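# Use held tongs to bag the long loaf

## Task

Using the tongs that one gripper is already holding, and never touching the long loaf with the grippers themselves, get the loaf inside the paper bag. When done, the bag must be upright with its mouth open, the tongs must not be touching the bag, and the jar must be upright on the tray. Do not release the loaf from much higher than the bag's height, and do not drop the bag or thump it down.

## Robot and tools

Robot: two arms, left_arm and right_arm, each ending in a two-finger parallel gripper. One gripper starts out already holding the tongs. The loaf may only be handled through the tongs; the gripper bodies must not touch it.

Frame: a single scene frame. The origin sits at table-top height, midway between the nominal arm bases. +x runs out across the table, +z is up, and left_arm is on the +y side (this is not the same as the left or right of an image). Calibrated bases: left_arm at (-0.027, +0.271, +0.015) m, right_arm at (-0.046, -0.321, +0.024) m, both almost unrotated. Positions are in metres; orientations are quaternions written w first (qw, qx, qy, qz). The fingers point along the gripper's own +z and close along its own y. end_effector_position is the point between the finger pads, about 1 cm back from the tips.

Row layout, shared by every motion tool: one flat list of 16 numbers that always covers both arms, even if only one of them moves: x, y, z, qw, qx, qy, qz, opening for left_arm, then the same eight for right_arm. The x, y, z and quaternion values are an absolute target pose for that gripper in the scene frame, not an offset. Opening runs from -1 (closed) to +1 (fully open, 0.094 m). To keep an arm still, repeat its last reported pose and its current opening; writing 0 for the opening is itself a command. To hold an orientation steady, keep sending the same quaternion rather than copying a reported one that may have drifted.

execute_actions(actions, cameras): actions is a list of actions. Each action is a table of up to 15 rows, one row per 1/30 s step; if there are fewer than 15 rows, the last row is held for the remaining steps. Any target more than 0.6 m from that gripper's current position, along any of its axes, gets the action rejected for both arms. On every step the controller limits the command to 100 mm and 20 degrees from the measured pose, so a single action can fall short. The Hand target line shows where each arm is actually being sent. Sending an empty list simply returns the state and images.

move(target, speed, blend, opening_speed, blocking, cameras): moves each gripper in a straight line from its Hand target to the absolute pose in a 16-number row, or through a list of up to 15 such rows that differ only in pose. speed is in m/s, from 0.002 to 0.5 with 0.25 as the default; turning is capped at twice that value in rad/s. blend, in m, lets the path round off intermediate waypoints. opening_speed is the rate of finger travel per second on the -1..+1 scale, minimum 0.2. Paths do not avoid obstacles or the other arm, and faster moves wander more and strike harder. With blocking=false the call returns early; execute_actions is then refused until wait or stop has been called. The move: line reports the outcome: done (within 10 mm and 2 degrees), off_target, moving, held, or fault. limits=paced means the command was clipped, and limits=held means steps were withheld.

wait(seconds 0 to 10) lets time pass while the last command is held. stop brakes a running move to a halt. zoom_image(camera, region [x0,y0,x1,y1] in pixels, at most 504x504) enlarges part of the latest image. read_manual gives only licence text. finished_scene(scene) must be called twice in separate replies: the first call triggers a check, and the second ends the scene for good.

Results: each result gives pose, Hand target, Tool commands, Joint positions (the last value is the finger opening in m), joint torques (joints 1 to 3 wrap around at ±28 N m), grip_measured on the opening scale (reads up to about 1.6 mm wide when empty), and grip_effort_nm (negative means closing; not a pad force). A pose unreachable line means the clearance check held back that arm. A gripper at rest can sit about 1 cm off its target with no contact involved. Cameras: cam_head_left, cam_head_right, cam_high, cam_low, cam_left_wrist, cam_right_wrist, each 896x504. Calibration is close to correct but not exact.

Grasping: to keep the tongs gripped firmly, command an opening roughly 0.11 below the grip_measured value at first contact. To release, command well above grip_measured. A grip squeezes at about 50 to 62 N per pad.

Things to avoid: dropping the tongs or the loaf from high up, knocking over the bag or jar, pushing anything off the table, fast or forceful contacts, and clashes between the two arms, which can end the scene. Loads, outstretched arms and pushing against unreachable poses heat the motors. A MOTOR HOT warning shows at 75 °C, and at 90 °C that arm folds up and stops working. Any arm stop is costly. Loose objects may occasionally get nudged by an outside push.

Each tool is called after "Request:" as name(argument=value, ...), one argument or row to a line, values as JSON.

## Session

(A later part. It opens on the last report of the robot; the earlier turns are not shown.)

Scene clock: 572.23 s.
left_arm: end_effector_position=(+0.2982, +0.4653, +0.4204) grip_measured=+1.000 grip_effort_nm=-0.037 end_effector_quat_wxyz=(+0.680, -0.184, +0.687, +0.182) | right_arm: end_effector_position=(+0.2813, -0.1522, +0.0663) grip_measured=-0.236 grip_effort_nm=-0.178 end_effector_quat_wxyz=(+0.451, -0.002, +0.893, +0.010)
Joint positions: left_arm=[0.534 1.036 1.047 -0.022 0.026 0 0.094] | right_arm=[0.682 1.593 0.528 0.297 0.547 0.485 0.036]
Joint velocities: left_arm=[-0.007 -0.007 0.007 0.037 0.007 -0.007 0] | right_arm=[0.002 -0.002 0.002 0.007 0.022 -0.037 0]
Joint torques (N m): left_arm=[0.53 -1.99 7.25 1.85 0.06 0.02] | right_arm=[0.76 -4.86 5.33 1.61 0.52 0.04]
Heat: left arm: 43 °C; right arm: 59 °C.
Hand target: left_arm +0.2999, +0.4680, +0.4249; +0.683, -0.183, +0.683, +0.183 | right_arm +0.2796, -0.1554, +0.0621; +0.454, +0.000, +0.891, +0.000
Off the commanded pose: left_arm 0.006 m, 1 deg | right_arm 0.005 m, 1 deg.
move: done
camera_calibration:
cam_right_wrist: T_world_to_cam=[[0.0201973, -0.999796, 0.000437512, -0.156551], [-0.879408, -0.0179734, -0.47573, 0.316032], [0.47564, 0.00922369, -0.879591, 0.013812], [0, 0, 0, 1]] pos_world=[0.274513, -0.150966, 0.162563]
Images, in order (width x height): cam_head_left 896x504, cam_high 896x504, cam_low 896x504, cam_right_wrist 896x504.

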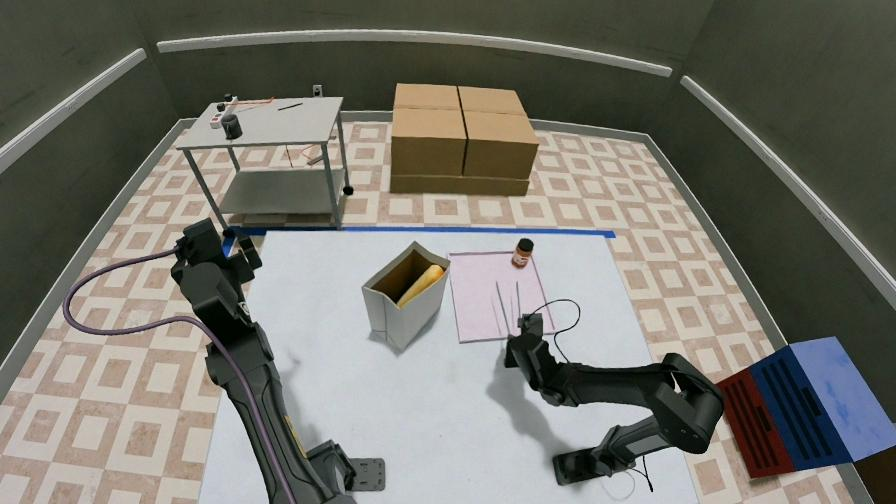

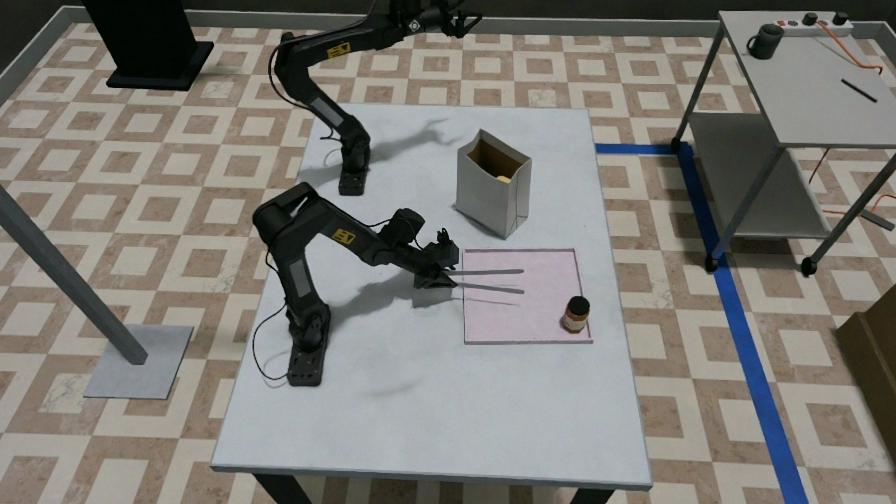

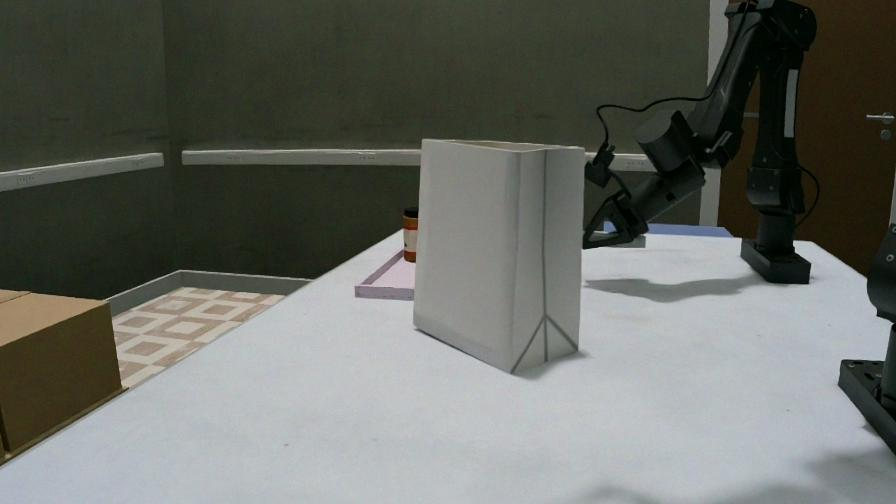

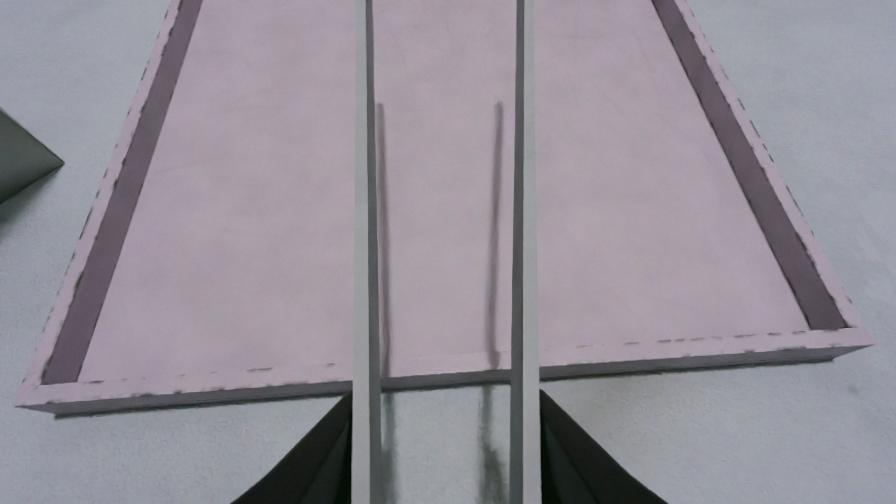

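Request:
wait(
  seconds=0,
  cameras=["cam_head_right", "cam_head_left", "cam_high", "cam_low"],
)

Request:
zoom_image(
  camera="cam_head_right",
  region=[340, 210, 600, 370],
)

Request:
zoom_image(
  camera="cam_high",
  region=[430, 110, 610, 350],
)

Request:
zoom_image(
  camera="cam_low",
  region=[400, 280, 600, 390],
)

Scene clock: 583.77 s.
left_arm: end_effector_position=(+0.2982, +0.4653, +0.4204) grip_measured=+1.000 grip_effort_nm=-0.037 end_effector_quat_wxyz=(+0.680, -0.184, +0.687, +0.182) | right_arm: end_effector_position=(+0.2815, -0.1522, +0.0664) grip_measured=-0.236 grip_effort_nm=-0.183 end_effector_quat_wxyz=(+0.451, -0.002, +0.892, +0.010)
Joint positions: left_arm=[0.534 1.036 1.047 -0.022 0.026 0 0.094] | right_arm=[0.682 1.593 0.528 0.298 0.548 0.485 0.036]
Joint velocities: left_arm=[0.012 -0.002 0.007 -0.022 0.007 -0.007 0] | right_arm=[0.007 0.002 -0.002 0.095 0.007 -0.022 0.001]
Joint torques (N m): left_arm=[0.43 -1.99 7.23 1.85 0.06 0.01] | right_arm=[0.75 -4.86 5.34 1.65 0.53 0.03]
Heat: left arm: 43 °C; right arm: 58 °C.
Hand target: left_arm +0.2999, +0.4680, +0.4249; +0.683, -0.183, +0.683, +0.183 | right_arm +0.2796, -0.1554, +0.0621; +0.453, +0.000, +0.891, +0.000
Tool commands: left_gripper/opening=+1.0 right_gripper/opening=-0.24
Off the commanded pose: left_arm 0.006 m, 1 deg | right_arm 0.005 m, 1 deg.
Images, in order (width x height): cam_head_left 896x504, cam_head_right 896x504, cam_high 896x504, cam_low 896x504.

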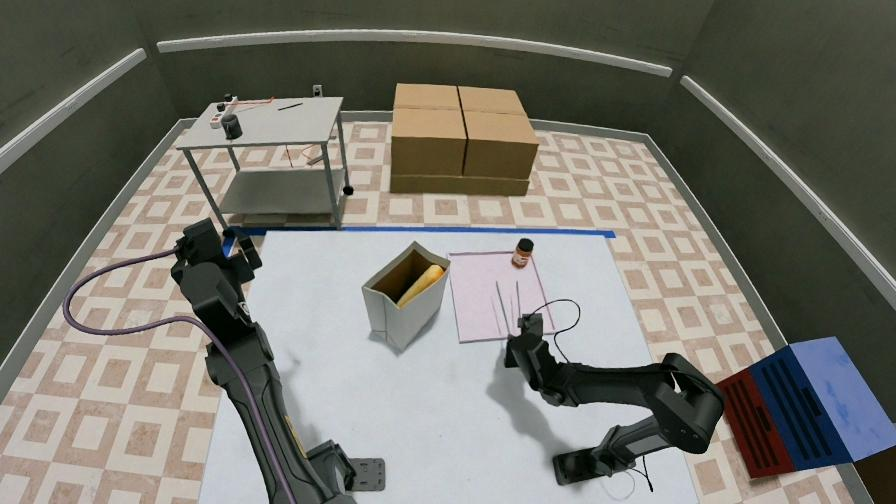

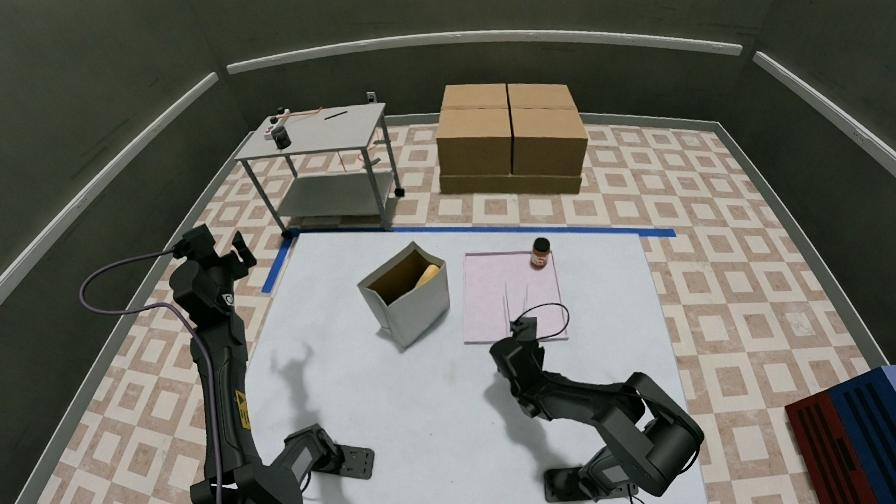

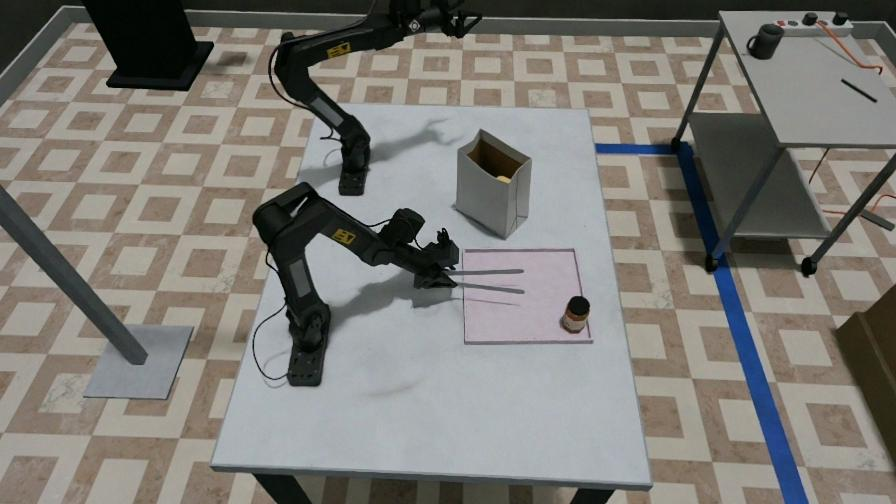

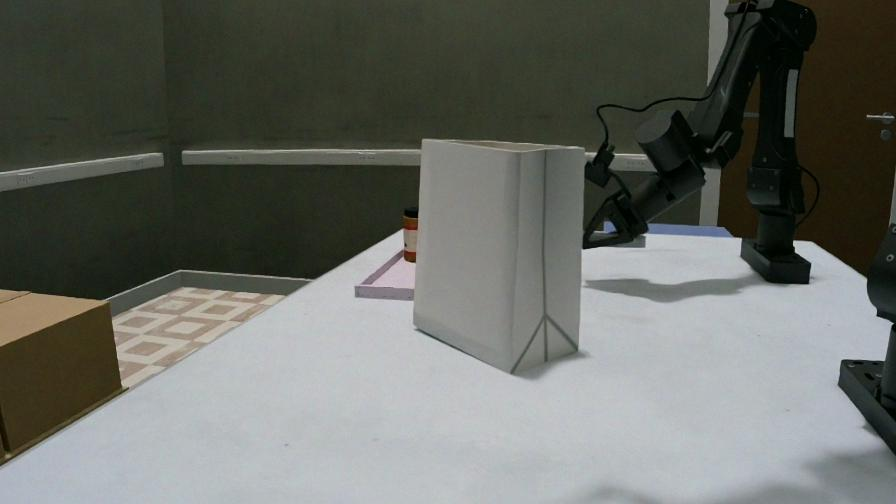

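Scaled by 1.938.

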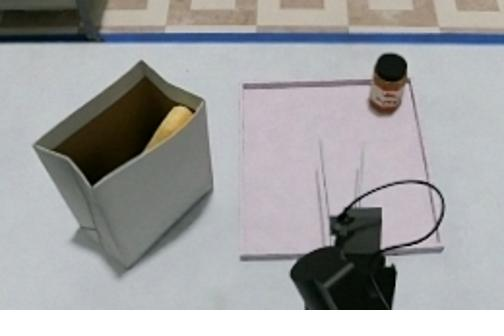

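Scaled by 2.100.

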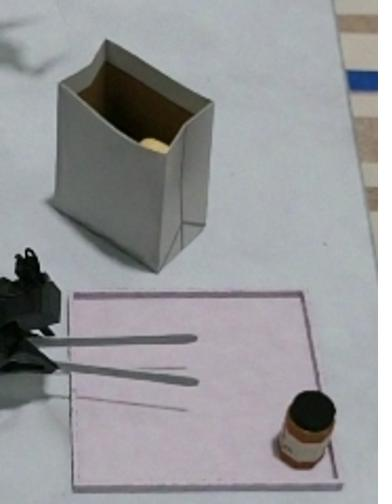

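Scaled by 2.520.

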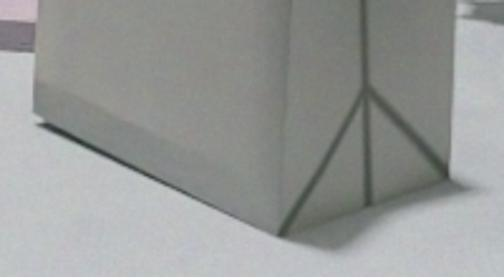

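Request:
finished_scene(
  scene=2,
)

The scene is finished: the task was done.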